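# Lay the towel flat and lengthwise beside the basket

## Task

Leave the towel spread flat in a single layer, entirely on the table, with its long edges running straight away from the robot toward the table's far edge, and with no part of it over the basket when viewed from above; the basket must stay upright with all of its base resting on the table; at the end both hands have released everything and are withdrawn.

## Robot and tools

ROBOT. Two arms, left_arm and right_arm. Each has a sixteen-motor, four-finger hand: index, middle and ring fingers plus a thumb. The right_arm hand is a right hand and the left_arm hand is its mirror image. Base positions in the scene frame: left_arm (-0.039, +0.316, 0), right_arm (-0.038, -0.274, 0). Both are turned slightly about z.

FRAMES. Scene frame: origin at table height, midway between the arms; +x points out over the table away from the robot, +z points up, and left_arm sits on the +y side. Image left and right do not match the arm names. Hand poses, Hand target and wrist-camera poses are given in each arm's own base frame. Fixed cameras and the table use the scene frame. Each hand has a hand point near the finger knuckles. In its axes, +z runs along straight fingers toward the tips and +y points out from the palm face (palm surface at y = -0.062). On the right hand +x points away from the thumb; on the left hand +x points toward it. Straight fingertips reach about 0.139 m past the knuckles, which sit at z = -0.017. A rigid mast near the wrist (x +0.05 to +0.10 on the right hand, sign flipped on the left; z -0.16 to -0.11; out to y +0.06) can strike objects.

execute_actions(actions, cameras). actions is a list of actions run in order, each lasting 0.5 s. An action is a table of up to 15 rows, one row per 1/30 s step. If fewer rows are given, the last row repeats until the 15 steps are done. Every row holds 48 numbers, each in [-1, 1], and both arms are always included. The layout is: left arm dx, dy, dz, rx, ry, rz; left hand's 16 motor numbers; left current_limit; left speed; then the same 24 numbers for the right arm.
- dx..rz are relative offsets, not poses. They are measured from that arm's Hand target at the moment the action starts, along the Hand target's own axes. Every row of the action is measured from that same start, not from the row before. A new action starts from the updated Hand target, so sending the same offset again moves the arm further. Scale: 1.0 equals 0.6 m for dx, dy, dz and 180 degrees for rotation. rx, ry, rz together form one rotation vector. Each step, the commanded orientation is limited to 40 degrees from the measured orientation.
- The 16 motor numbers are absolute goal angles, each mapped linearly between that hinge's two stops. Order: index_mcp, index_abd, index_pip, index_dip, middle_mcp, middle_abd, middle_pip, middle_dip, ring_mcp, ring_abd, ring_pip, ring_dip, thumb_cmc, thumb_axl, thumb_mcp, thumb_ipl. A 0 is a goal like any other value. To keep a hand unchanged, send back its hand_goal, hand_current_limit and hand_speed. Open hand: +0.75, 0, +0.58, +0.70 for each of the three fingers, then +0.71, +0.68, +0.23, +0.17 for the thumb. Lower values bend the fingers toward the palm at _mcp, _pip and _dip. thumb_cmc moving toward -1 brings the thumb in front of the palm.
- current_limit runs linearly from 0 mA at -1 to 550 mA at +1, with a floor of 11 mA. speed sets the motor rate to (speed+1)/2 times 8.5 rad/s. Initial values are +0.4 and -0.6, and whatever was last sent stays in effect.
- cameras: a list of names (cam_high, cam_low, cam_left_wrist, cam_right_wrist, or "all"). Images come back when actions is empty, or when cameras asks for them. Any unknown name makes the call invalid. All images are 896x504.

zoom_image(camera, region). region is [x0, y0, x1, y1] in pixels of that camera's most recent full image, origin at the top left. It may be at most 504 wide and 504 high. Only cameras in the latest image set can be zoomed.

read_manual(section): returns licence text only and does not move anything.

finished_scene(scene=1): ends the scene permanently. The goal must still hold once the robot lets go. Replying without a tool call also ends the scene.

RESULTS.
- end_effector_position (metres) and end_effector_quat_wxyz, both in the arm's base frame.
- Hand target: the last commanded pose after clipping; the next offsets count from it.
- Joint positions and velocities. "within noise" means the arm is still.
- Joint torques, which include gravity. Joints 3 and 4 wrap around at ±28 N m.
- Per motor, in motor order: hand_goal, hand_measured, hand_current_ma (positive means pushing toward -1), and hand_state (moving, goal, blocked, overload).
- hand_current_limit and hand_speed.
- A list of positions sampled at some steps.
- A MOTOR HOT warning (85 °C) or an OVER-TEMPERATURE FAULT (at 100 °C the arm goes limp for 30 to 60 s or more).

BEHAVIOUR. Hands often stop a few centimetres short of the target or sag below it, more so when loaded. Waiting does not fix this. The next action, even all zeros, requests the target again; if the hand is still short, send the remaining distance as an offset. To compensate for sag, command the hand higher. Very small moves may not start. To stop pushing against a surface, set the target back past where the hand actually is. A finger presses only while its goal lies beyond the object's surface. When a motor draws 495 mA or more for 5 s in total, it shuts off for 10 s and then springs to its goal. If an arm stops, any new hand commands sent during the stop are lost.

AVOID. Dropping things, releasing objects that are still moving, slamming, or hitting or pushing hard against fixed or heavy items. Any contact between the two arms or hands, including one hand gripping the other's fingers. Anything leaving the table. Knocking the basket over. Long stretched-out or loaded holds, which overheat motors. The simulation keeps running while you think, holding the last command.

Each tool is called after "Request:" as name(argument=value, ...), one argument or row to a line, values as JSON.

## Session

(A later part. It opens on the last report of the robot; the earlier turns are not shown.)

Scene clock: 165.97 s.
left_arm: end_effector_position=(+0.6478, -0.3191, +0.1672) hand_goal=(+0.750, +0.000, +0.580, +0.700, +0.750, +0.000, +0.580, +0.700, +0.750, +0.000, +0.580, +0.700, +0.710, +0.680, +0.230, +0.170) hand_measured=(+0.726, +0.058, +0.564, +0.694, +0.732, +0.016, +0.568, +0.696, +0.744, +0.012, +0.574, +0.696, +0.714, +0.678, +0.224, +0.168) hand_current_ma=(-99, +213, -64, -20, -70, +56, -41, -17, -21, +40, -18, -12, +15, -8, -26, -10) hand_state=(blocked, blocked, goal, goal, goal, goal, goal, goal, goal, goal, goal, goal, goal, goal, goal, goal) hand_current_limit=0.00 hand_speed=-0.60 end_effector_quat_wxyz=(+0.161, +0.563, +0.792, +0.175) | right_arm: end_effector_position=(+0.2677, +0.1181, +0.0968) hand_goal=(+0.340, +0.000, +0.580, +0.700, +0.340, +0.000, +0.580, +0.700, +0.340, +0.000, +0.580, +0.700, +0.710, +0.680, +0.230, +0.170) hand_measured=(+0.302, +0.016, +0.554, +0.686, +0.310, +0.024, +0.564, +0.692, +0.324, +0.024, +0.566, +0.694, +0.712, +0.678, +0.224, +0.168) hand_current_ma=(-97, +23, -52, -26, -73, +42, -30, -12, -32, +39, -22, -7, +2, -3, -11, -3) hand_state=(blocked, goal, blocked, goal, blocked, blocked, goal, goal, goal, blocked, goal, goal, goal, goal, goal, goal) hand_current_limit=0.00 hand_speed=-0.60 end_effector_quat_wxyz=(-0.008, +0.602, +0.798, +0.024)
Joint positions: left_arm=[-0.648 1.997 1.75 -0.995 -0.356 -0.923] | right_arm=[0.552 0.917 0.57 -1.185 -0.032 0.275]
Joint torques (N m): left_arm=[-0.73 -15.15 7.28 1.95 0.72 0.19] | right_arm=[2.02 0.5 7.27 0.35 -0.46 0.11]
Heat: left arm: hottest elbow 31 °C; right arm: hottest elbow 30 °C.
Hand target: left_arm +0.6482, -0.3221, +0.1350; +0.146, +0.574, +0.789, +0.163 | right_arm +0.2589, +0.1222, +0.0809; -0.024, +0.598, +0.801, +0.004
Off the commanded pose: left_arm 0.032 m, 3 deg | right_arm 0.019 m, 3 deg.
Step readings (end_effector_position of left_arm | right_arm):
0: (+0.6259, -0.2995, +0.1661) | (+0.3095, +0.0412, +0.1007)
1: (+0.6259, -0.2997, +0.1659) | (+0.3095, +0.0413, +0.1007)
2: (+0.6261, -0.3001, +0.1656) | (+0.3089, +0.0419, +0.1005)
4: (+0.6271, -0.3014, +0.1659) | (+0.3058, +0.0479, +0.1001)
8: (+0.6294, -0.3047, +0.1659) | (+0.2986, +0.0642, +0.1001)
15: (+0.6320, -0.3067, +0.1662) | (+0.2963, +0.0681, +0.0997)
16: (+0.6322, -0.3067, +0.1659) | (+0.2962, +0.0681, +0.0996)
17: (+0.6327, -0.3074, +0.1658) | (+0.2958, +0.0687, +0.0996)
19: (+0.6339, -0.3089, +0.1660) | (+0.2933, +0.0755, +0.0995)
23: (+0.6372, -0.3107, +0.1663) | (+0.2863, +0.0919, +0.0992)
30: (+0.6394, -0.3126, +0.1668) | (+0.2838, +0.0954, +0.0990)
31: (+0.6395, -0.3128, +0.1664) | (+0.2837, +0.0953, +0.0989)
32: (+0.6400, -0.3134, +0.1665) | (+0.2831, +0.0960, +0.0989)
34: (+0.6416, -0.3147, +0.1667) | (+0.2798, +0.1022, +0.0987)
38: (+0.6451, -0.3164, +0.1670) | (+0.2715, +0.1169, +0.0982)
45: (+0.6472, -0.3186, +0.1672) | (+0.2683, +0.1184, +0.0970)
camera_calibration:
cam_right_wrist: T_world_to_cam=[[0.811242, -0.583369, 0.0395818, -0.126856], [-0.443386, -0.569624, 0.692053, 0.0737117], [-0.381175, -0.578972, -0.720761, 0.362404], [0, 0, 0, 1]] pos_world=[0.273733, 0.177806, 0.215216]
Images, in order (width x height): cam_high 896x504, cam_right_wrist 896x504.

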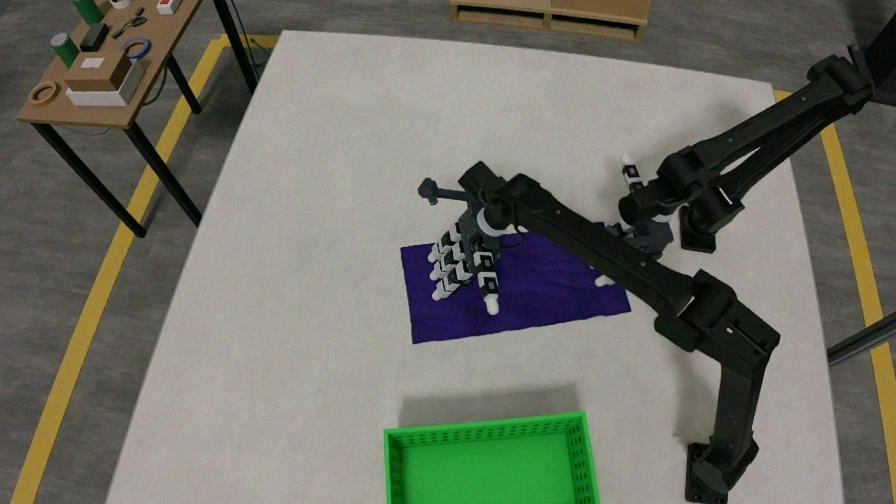

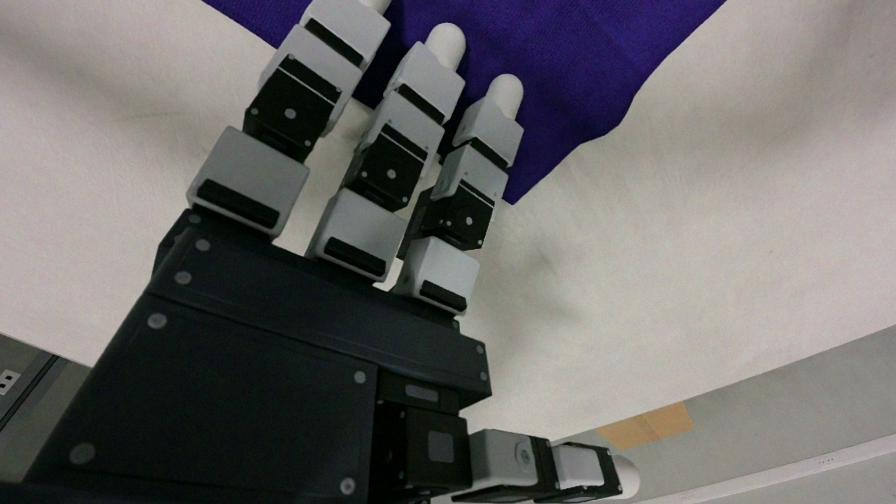

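Request:
execute_actions(
  actions=[
    [[-0.015,0.006,0.0025,0.0013,-0.0128,0.0272,0.75,0,0.58,0.7,0.75,0,0.58,0.7,0.75,0,0.58,0.7,0.71,0.68,0.23,0.17,0,-0.6,0.046,0.0047,0,0,0,0.03,0.34,0,0.58,0.7,0.34,0,0.58,0.7,0.34,0,0.58,0.7,0.71,0.68,0.23,0.17,0,-0.6]],
    [[-0.0147,0.007,0.003,0.0013,-0.0128,0.0272,0.75,0,0.58,0.7,0.75,0,0.58,0.7,0.75,0,0.58,0.7,0.71,0.68,0.23,0.17,0,-0.6,0.046,0.0057,0,0,0,0.03,0.34,0,0.58,0.7,0.34,0,0.58,0.7,0.34,0,0.58,0.7,0.71,0.68,0.23,0.17,0,-0.6]],
    [[-0.0145,0.008,0.0035,0.0013,-0.0128,0.0272,0.75,0,0.58,0.7,0.75,0,0.58,0.7,0.75,0,0.58,0.7,0.71,0.68,0.23,0.17,0,-0.6,0.046,0.0067,0,0,0,0.03,0.34,0,0.58,0.7,0.34,0,0.58,0.7,0.34,0,0.58,0.7,0.71,0.68,0.23,0.17,0,-0.6]],
  ],
  cameras=["cam_high", "cam_right_wrist", "cam_left_wrist"],
)

Scene clock: 176.87 s.
left_arm: end_effector_position=(+0.6681, -0.3415, +0.1691) hand_goal=(+0.750, +0.000, +0.580, +0.700, +0.750, +0.000, +0.580, +0.700, +0.750, +0.000, +0.580, +0.700, +0.710, +0.680, +0.230, +0.170) hand_measured=(+0.730, +0.058, +0.564, +0.694, +0.736, +0.016, +0.568, +0.696, +0.746, +0.008, +0.576, +0.696, +0.714, +0.678, +0.224, +0.168) hand_current_ma=(-79, +213, -58, -19, -60, +55, -42, -17, -12, +24, -14, -12, +15, -8, -26, -10) hand_state=(goal, blocked, goal, goal, goal, goal, goal, goal, goal, goal, goal, goal, goal, goal, goal, goal) hand_current_limit=0.00 hand_speed=-0.60 end_effector_quat_wxyz=(+0.182, +0.668, +0.705, +0.154) | right_arm: end_effector_position=(+0.2556, +0.1903, +0.0949) hand_goal=(+0.340, +0.000, +0.580, +0.700, +0.340, +0.000, +0.580, +0.700, +0.340, +0.000, +0.580, +0.700, +0.710, +0.680, +0.230, +0.170) hand_measured=(+0.290, +0.028, +0.546, +0.680, +0.296, +0.036, +0.556, +0.688, +0.308, +0.032, +0.560, +0.690, +0.712, +0.678, +0.224, +0.168) hand_current_ma=(-141, +48, -75, -38, -117, +67, -47, -19, -77, +62, -40, -13, +1, -3, -11, -3) hand_state=(blocked, blocked, blocked, blocked, blocked, blocked, blocked, goal, blocked, blocked, blocked, goal, goal, goal, goal, goal) hand_current_limit=0.00 hand_speed=-0.60 end_effector_quat_wxyz=(-0.012, +0.712, +0.702, +0.009)
Joint positions: left_arm=[-0.617 1.969 1.704 -0.889 -0.249 -0.619] | right_arm=[0.885 1.129 0.701 -1.122 -0.023 0.9]
Joint torques (N m): left_arm=[-0.97 -15.44 7.45 2.02 0.8 0.21] | right_arm=[1.9 -1.49 8.58 1.28 -0.84 0.03]
Heat: left arm: hottest elbow 30 °C; right arm: hottest elbow 30 °C.
Hand target: left_arm +0.6670, -0.3452, +0.1365; +0.168, +0.679, +0.700, +0.140 | right_arm +0.2531, +0.2050, +0.0841; -0.025, +0.705, +0.709, +0.000
Off the commanded pose: left_arm 0.033 m, 3 deg | right_arm 0.018 m, 2 deg.
Step readings (end_effector_position of left_arm | right_arm):
0: (+0.6478, -0.3191, +0.1672) | (+0.2677, +0.1181, +0.0968)
1: (+0.6479, -0.3194, +0.1672) | (+0.2677, +0.1182, +0.0967)
2: (+0.6482, -0.3201, +0.1671) | (+0.2672, +0.1189, +0.0961)
4: (+0.6497, -0.3211, +0.1672) | (+0.2651, +0.1238, +0.0956)
8: (+0.6527, -0.3229, +0.1675) | (+0.2605, +0.1379, +0.0951)
15: (+0.6545, -0.3255, +0.1677) | (+0.2597, +0.1402, +0.0952)
16: (+0.6548, -0.3256, +0.1677) | (+0.2596, +0.1402, +0.0952)
17: (+0.6552, -0.3264, +0.1676) | (+0.2593, +0.1412, +0.0950)
19: (+0.6569, -0.3282, +0.1680) | (+0.2581, +0.1469, +0.0949)
23: (+0.6598, -0.3302, +0.1683) | (+0.2565, +0.1626, +0.0951)
30: (+0.6615, -0.3327, +0.1682) | (+0.2560, +0.1649, +0.0951)
31: (+0.6615, -0.3331, +0.1684) | (+0.2560, +0.1650, +0.0952)
32: (+0.6620, -0.3341, +0.1681) | (+0.2559, +0.1659, +0.0951)
34: (+0.6636, -0.3360, +0.1683) | (+0.2553, +0.1715, +0.0946)
38: (+0.6662, -0.3383, +0.1688) | (+0.2559, +0.1877, +0.0948)
45: (+0.6677, -0.3410, +0.1690) | (+0.2560, +0.1904, +0.0950)
camera_calibration:
cam_left_wrist: T_world_to_cam=[[-0.494857, -0.827713, -0.264591, 0.0633422], [-0.836214, 0.370771, 0.404073, 0.565072], [-0.236353, 0.421213, -0.875624, 0.57357], [0, 0, 0, 1]] pos_world=[0.639432, -0.398679, 0.290662]
cam_right_wrist: T_world_to_cam=[[0.609805, -0.792089, 0.0270691, 0.0175056], [-0.565086, -0.410587, 0.715609, 0.109491], [-0.555711, -0.451678, -0.697977, 0.416464], [0, 0, 0, 1]] pos_world=[0.28263, 0.246929, 0.211855]
Images, in order (width x height): cam_high 896x504, cam_left_wrist 896x504, cam_right_wrist 896x504.

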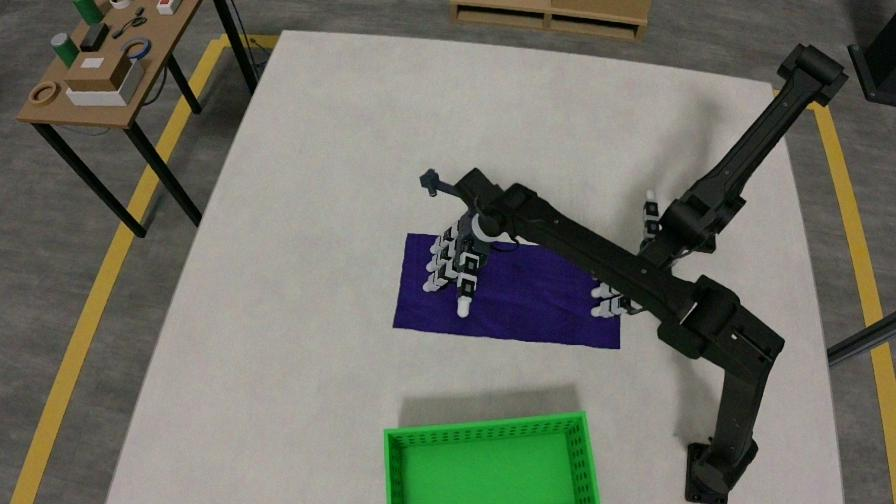

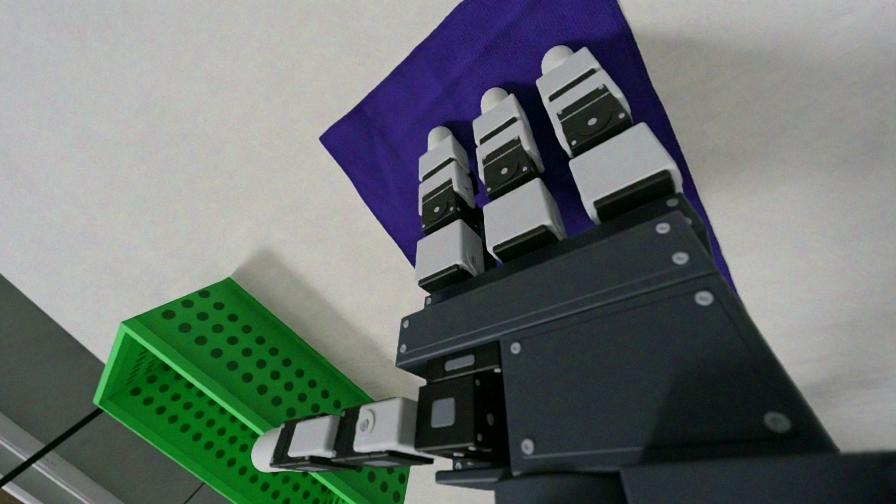

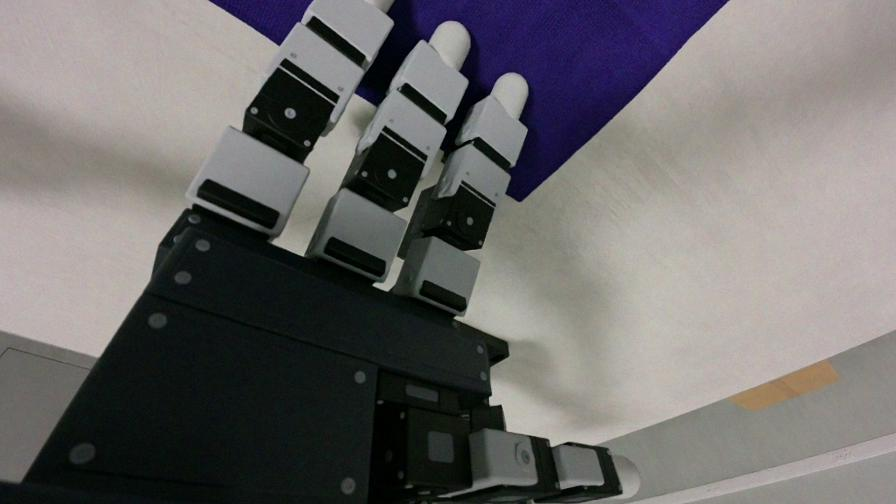

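Request:
execute_actions(
  actions=[
    [[0.0033,0.0278,-0.055,0,0,0,0.75,0,0.58,0.7,0.75,0,0.58,0.7,0.75,0,0.58,0.7,0.71,0.68,0.23,0.17,0,-0.6,-0.0245,0.004,-0.027,0,0,0,0.34,0,0.58,0.7,0.34,0,0.58,0.7,0.34,0,0.58,0.7,0.71,0.68,0.23,0.17,0,-0.6]],
    [[-0.002,0.021,-0.045,0,0,0,0.75,0,0.58,0.7,0.75,0,0.58,0.7,0.75,0,0.58,0.7,0.71,0.68,0.23,0.17,0,-0.6,0,0,-0.05,0,0,0,0.34,0,0.58,0.7,0.34,0,0.58,0.7,0.34,0,0.58,0.7,0.71,0.68,0.23,0.17,0,-0.6]],
    [[-0.004,0.042,-0.09,0,0,0,0.75,0,0.58,0.7,0.75,0,0.58,0.7,0.75,0,0.58,0.7,0.71,0.68,0.23,0.17,0,-0.6,0,0,-0.09,0,0,0,0.34,0,0.58,0.7,0.34,0,0.58,0.7,0.34,0,0.58,0.7,0.71,0.68,0.23,0.17,0,-0.6]],
    [[-0.004,0.042,-0.09,0,0,0,0.75,0,0.58,0.7,0.75,0,0.58,0.7,0.75,0,0.58,0.7,0.71,0.68,0.23,0.17,0,-0.6,0,0,-0.1,0,0,0,0.34,0,0.58,0.7,0.34,0,0.58,0.7,0.34,0,0.58,0.7,0.71,0.68,0.23,0.17,0,-0.6]],
  ],
  cameras=["all"],
)

Scene clock: 195.97 s.
left_arm: end_effector_position=(+0.6596, -0.3364, +0.2890) hand_goal=(+0.750, +0.000, +0.580, +0.700, +0.750, +0.000, +0.580, +0.700, +0.750, +0.000, +0.580, +0.700, +0.710, +0.680, +0.230, +0.170) hand_measured=(+0.750, +0.002, +0.578, +0.698, +0.750, -0.002, +0.578, +0.698, +0.750, -0.002, +0.578, +0.698, +0.714, +0.678, +0.224, +0.168) hand_current_ma=(+3, +6, -7, -8, +2, -8, -6, -7, +2, -7, -6, -9, +15, -8, -26, -10) hand_state=(goal, goal, goal, goal, goal, goal, goal, goal, goal, goal, goal, goal, goal, goal, goal, goal) hand_current_limit=0.00 hand_speed=-0.60 end_effector_quat_wxyz=(+0.142, +0.682, +0.704, +0.137) | right_arm: end_effector_position=(+0.2514, +0.1788, +0.2238) hand_goal=(+0.340, +0.000, +0.580, +0.700, +0.340, +0.000, +0.580, +0.700, +0.340, +0.000, +0.580, +0.700, +0.710, +0.680, +0.230, +0.170) hand_measured=(+0.342, +0.000, +0.578, +0.698, +0.342, +0.002, +0.578, +0.698, +0.342, +0.002, +0.578, +0.698, +0.712, +0.678, +0.224, +0.168) hand_current_ma=(+2, +0, -1, -3, +3, +2, -1, -2, +3, +2, -1, -2, +1, -3, -11, -3) hand_state=(goal, goal, goal, goal, goal, goal, goal, goal, goal, goal, goal, goal, goal, goal, goal, goal) hand_current_limit=0.00 hand_speed=-0.60 end_effector_quat_wxyz=(-0.022, +0.703, +0.711, -0.019)
Joint positions: left_arm=[-0.612 1.948 2.024 -1.317 -0.223 -0.606] | right_arm=[0.85 1.037 0.997 -1.566 -0.045 0.838]
Joint torques (N m): left_arm=[-0.97 -17.79 14.01 0.72 -0.22 0.11] | right_arm=[-0.44 -4.19 12.4 -0.24 0.08 -0.03]
Heat: left arm: hottest elbow 30 °C; right arm: hottest elbow 30 °C.
Hand target: left_arm +0.6676, -0.3410, +0.3225; +0.168, +0.679, +0.700, +0.140 | right_arm +0.2612, +0.1848, +0.2434; -0.025, +0.705, +0.709, +0.000
Off the commanded pose: left_arm 0.035 m, 3 deg | right_arm 0.023 m, 2 deg.
Step readings (end_effector_position of left_arm | right_arm):
0: (+0.6681, -0.3416, +0.1692) | (+0.2556, +0.1903, +0.0949)
1: (+0.6681, -0.3416, +0.1694) | (+0.2556, +0.1903, +0.0949)
2: (+0.6680, -0.3413, +0.1698) | (+0.2557, +0.1904, +0.0950)
4: (+0.6672, -0.3407, +0.1695) | (+0.2554, +0.1902, +0.0955)
8: (+0.6669, -0.3389, +0.1699) | (+0.2553, +0.1876, +0.0957)
15: (+0.6662, -0.3388, +0.1699) | (+0.2551, +0.1870, +0.0957)
16: (+0.6662, -0.3388, +0.1701) | (+0.2550, +0.1870, +0.0958)
17: (+0.6658, -0.3387, +0.1709) | (+0.2543, +0.1865, +0.0966)
19: (+0.6639, -0.3381, +0.1714) | (+0.2512, +0.1846, +0.0992)
23: (+0.6609, -0.3366, +0.1722) | (+0.2451, +0.1792, +0.1041)
30: (+0.6595, -0.3357, +0.1723) | (+0.2431, +0.1768, +0.1061)
31: (+0.6595, -0.3358, +0.1727) | (+0.2431, +0.1768, +0.1065)
32: (+0.6589, -0.3354, +0.1745) | (+0.2424, +0.1757, +0.1085)
34: (+0.6562, -0.3338, +0.1779) | (+0.2414, +0.1734, +0.1174)
38: (+0.6559, -0.3337, +0.1951) | (+0.2463, +0.1768, +0.1472)
45: (+0.6587, -0.3356, +0.2205) | (+0.2493, +0.1802, +0.1659)
46: (+0.6589, -0.3357, +0.2220) | (+0.2488, +0.1796, +0.1659)
47: (+0.6583, -0.3354, +0.2252) | (+0.2476, +0.1779, +0.1676)
49: (+0.6559, -0.3338, +0.2314) | (+0.2454, +0.1741, +0.1759)
53: (+0.6582, -0.3354, +0.2593) | (+0.2502, +0.1777, +0.2057)
60: (+0.6611, -0.3375, +0.2882) | (+0.2524, +0.1798, +0.2240)
camera_calibration:
cam_left_wrist: T_world_to_cam=[[-0.529544, -0.810466, -0.250457, 0.119601], [-0.792971, 0.368079, 0.485505, 0.454772], [-0.301297, 0.455701, -0.83759, 0.717782], [0, 0, 0, 1]] pos_world=[0.640221, -0.397554, 0.410368]
cam_right_wrist: T_world_to_cam=[[0.631946, -0.774872, 0.0147542, 0.00161298], [-0.515341, -0.405914, 0.754757, -0.0120224], [-0.578851, -0.484569, -0.655839, 0.501162], [0, 0, 0, 1]] pos_world=[0.282883, 0.239217, 0.337732]

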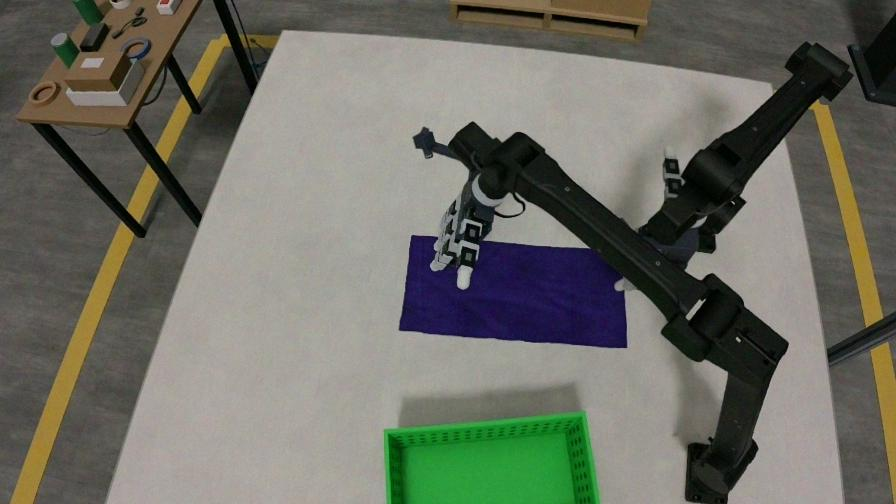

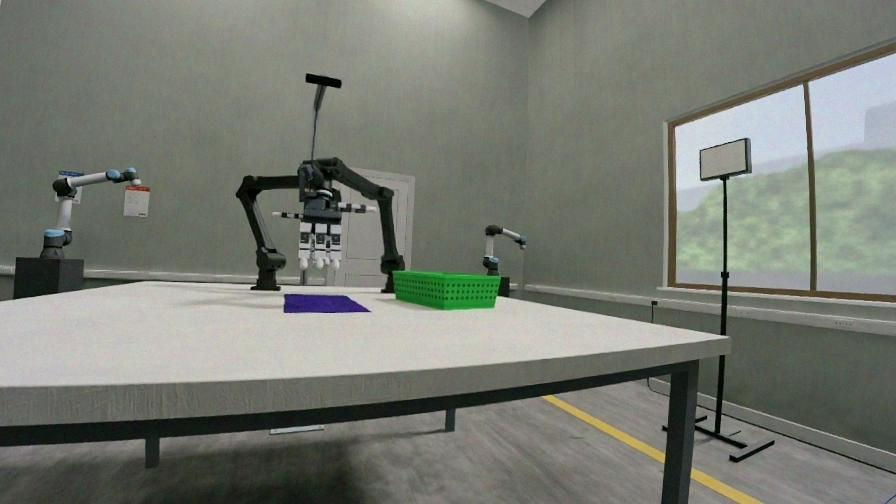

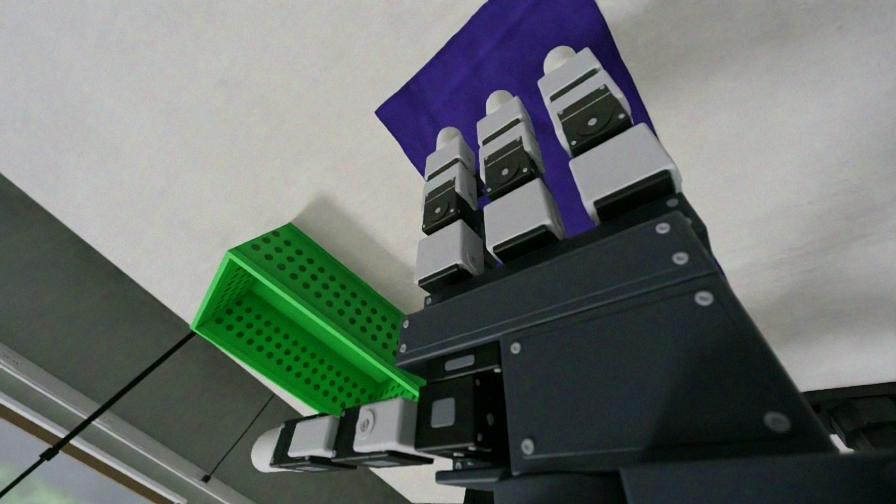

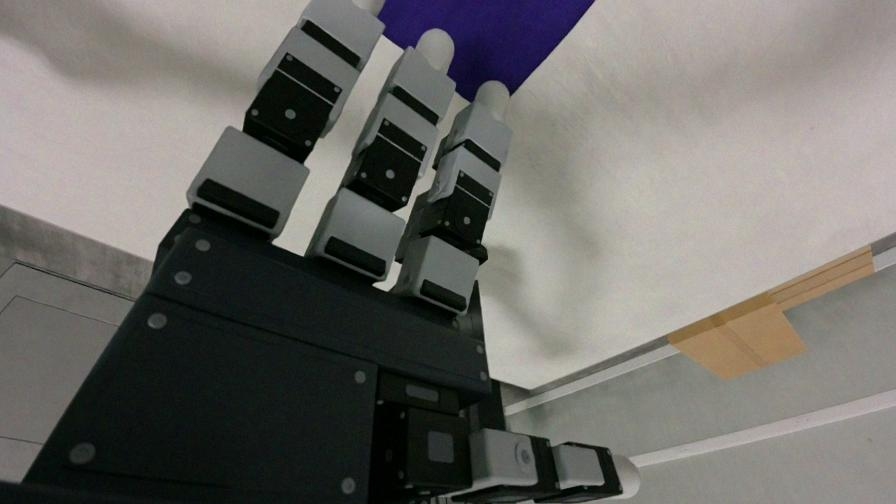

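Request:
execute_actions(
  actions=[
    [[0.05,-0.06,-0.06,0,0,0,0.75,0,0.58,0.7,0.75,0,0.58,0.7,0.75,0,0.58,0.7,0.71,0.68,0.23,0.17,0,-0.6,-0.08,0.03,-0.03,0,0,0,0.34,0,0.58,0.7,0.34,0,0.58,0.7,0.34,0,0.58,0.7,0.71,0.68,0.23,0.17,0,-0.6]],
    [[0.09,-0.11,-0.07,0,0,0,0.75,0,0.58,0.7,0.75,0,0.58,0.7,0.75,0,0.58,0.7,0.71,0.68,0.23,0.17,0,-0.6,-0.12,0.042,-0.024,0,0,0,0.34,0,0.58,0.7,0.34,0,0.58,0.7,0.34,0,0.58,0.7,0.71,0.68,0.23,0.17,0,-0.6]],
    [[0.1,-0.12,-0.07,0,0,0,0.75,0,0.58,0.7,0.75,0,0.58,0.7,0.75,0,0.58,0.7,0.71,0.68,0.23,0.17,0,-0.6,-0.12,0.042,-0.024,0,0,0,0.34,0,0.58,0.7,0.34,0,0.58,0.7,0.34,0,0.58,0.7,0.71,0.68,0.23,0.17,0,-0.6]],
    [[0.1,-0.12,-0.07,0,0,0,0.75,0,0.58,0.7,0.75,0,0.58,0.7,0.75,0,0.58,0.7,0.71,0.68,0.23,0.17,0,-0.6,-0.12,0.042,-0.024,0,0,0,0.34,0,0.58,0.7,0.34,0,0.58,0.7,0.34,0,0.58,0.7,0.71,0.68,0.23,0.17,0,-0.6]],
    [[0.08,-0.1,-0.06,0,0,0,0.75,0,0.58,0.7,0.75,0,0.58,0.7,0.75,0,0.58,0.7,0.71,0.68,0.23,0.17,0,-0.6,-0.05,0.01,0,0,0,0,0.34,0,0.58,0.7,0.34,0,0.58,0.7,0.34,0,0.58,0.7,0.71,0.68,0.23,0.17,0,-0.6]],
  ],
  cameras=["all"],
)

Scene clock: 210.47 s.
left_arm: end_effector_position=(+0.3021, -0.0933, +0.3577) hand_goal=(+0.750, +0.000, +0.580, +0.700, +0.750, +0.000, +0.580, +0.700, +0.750, +0.000, +0.580, +0.700, +0.710, +0.680, +0.230, +0.170) hand_measured=(+0.752, +0.002, +0.578, +0.698, +0.752, -0.002, +0.578, +0.698, +0.752, -0.002, +0.578, +0.698, +0.712, +0.678, +0.224, +0.168) hand_current_ma=(+7, +3, -5, -7, +7, -6, -4, -7, +6, -6, -4, -9, +10, -8, -26, -10) hand_state=(goal, goal, goal, goal, goal, goal, goal, goal, goal, goal, goal, goal, goal, goal, goal, goal) hand_current_limit=0.00 hand_speed=-0.60 end_effector_quat_wxyz=(+0.168, +0.681, +0.699, +0.140) | right_arm: end_effector_position=(+0.3523, -0.1045, +0.2687) hand_goal=(+0.340, +0.000, +0.580, +0.700, +0.340, +0.000, +0.580, +0.700, +0.340, +0.000, +0.580, +0.700, +0.710, +0.680, +0.230, +0.170) hand_measured=(+0.342, +0.000, +0.578, +0.698, +0.344, +0.000, +0.578, +0.698, +0.344, +0.000, +0.578, +0.698, +0.710, +0.678, +0.224, +0.168) hand_current_ma=(+3, +0, -1, -3, +4, +0, -1, -2, +4, +0, -1, -2, +0, -3, -11, -3) hand_state=(goal, goal, goal, goal, goal, goal, goal, goal, goal, goal, goal, goal, goal, goal, goal, goal) hand_current_limit=0.00 hand_speed=-0.60 end_effector_quat_wxyz=(-0.034, +0.705, +0.709, -0.007)
Joint positions: left_arm=[-0.638 0.763 1.047 -1.474 -0.229 -0.619] | right_arm=[-0.309 1.112 1.167 -1.693 -0.019 -0.316]
Joint torques (N m): left_arm=[-1.44 -0.5 9.94 0.99 -0.51 -0.12] | right_arm=[0.26 -4.78 12.92 -0.02 -0.05 -0.05]
Heat: left arm: hottest elbow 32 °C; right arm: hottest elbow 32 °C.
Hand target: left_arm +0.3013, -0.0945, +0.3603; +0.168, +0.679, +0.700, +0.140 | right_arm +0.3644, -0.1106, +0.2909; -0.024, +0.705, +0.709, +0.000
Off the commanded pose: left_arm 0.003 m, 0 deg | right_arm 0.026 m, 1 deg.
joint sent to its limit (right arm) — joint 4 (wrist pitch), lower limit. The joint targets still meet the commanded pose.
Step readings (end_effector_position of left_arm | right_arm):
0: (+0.6597, -0.3365, +0.2892) | (+0.2514, +0.1788, +0.2238)
1: (+0.6597, -0.3365, +0.2892) | (+0.2514, +0.1787, +0.2237)
2: (+0.6591, -0.3361, +0.2898) | (+0.2519, +0.1767, +0.2238)
4: (+0.6532, -0.3319, +0.2881) | (+0.2561, +0.1658, +0.2248)
8: (+0.6335, -0.3182, +0.2928) | (+0.2663, +0.1358, +0.2321)
15: (+0.6219, -0.3100, +0.3262) | (+0.2682, +0.1299, +0.2360)
16: (+0.6208, -0.3092, +0.3280) | (+0.2685, +0.1299, +0.2361)
17: (+0.6171, -0.3066, +0.3274) | (+0.2695, +0.1277, +0.2361)
19: (+0.6009, -0.2953, +0.3197) | (+0.2757, +0.1115, +0.2376)
23: (+0.5621, -0.2681, +0.3080) | (+0.2871, +0.0672, +0.2436)
30: (+0.5438, -0.2552, +0.3376) | (+0.2923, +0.0592, +0.2480)
31: (+0.5428, -0.2545, +0.3396) | (+0.2928, +0.0597, +0.2485)
32: (+0.5390, -0.2518, +0.3390) | (+0.2944, +0.0574, +0.2490)
34: (+0.5222, -0.2401, +0.3308) | (+0.2999, +0.0403, +0.2507)
38: (+0.4801, -0.2105, +0.3195) | (+0.3085, -0.0048, +0.2559)
45: (+0.4604, -0.1974, +0.3507) | (+0.3184, -0.0094, +0.2620)
46: (+0.4593, -0.1966, +0.3514) | (+0.3191, -0.0090, +0.2617)
47: (+0.4557, -0.1941, +0.3497) | (+0.3203, -0.0108, +0.2614)
49: (+0.4404, -0.1833, +0.3403) | (+0.3248, -0.0276, +0.2633)
53: (+0.3975, -0.1532, +0.3293) | (+0.3343, -0.0739, +0.2694)
60: (+0.3747, -0.1386, +0.3566) | (+0.3445, -0.0787, +0.2696)
61: (+0.3739, -0.1383, +0.3567) | (+0.3448, -0.0781, +0.2696)
62: (+0.3713, -0.1367, +0.3548) | (+0.3454, -0.0785, +0.2697)
64: (+0.3594, -0.1284, +0.3470) | (+0.3473, -0.0839, +0.2707)
68: (+0.3245, -0.1042, +0.3424) | (+0.3504, -0.1030, +0.2713)
75: (+0.3029, -0.0925, +0.3595) | (+0.3520, -0.1056, +0.2687)
camera_calibration:
cam_left_wrist: T_world_to_cam=[[-0.528027, -0.811671, -0.249756, 0.143764], [-0.808898, 0.391154, 0.438955, 0.0721056], [-0.258594, 0.433807, -0.863099, 0.55099], [0, 0, 0, 1]] pos_world=[0.27672, -0.150539, 0.479814]
cam_right_wrist: T_world_to_cam=[[0.627156, -0.778798, -0.0122057, -0.273759], [-0.517432, -0.428292, 0.740831, -0.106777], [-0.582185, -0.458301, -0.671581, 0.459884], [0, 0, 0, 1]] pos_world=[0.384178, -0.0481698, 0.384611]

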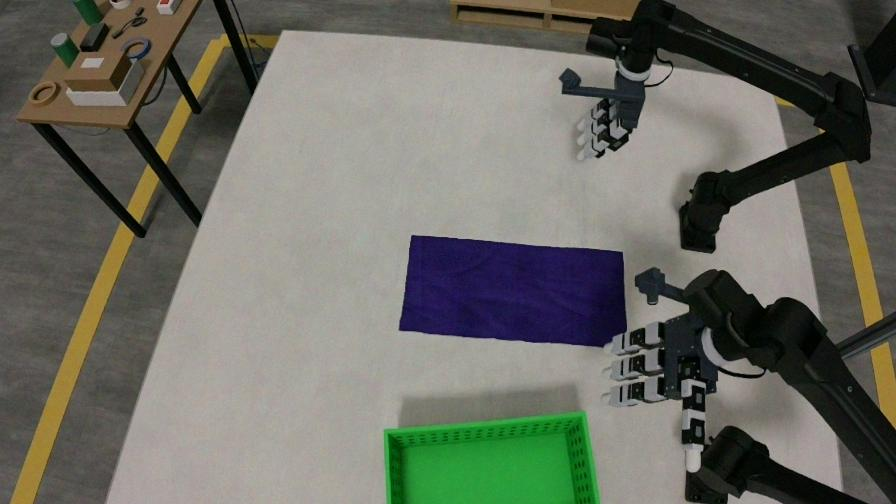

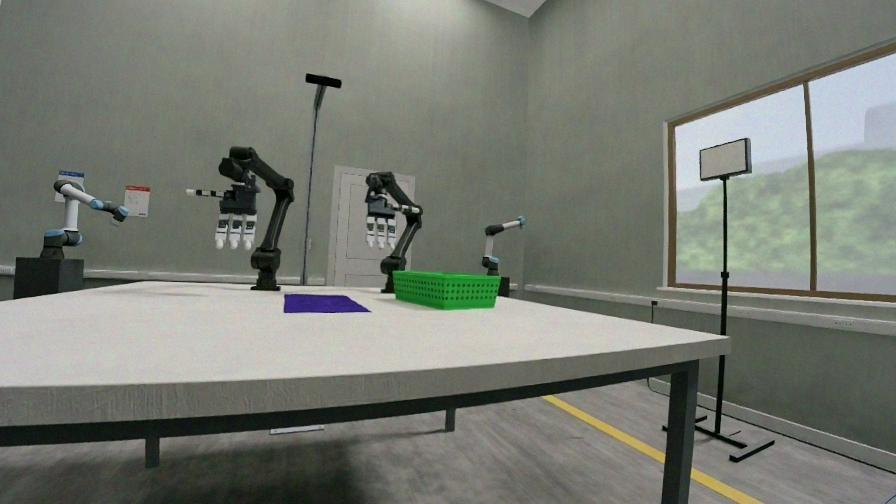

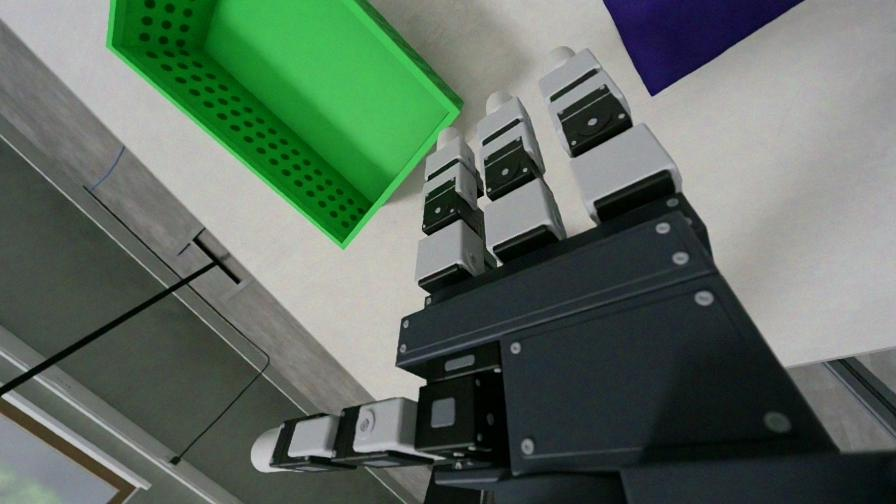

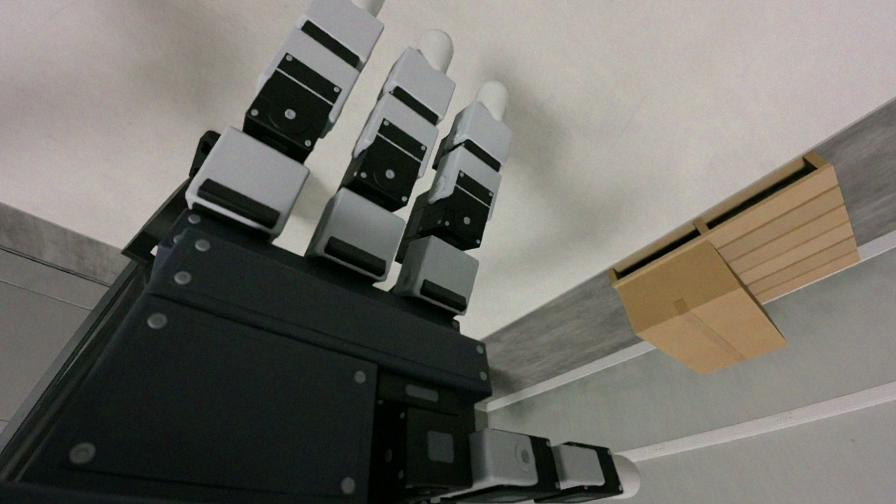

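Request:
zoom_image(
  camera="cam_high",
  region=[380, 210, 660, 368],
)

Scaled by 1.800 from the camera's 896x504 image, which has a finer 1280x720 frame.

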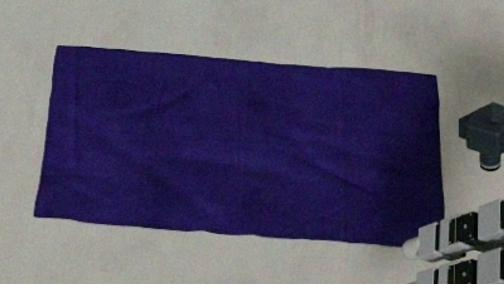

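Request:
finished_scene(
)

The scene is finished: the task was done.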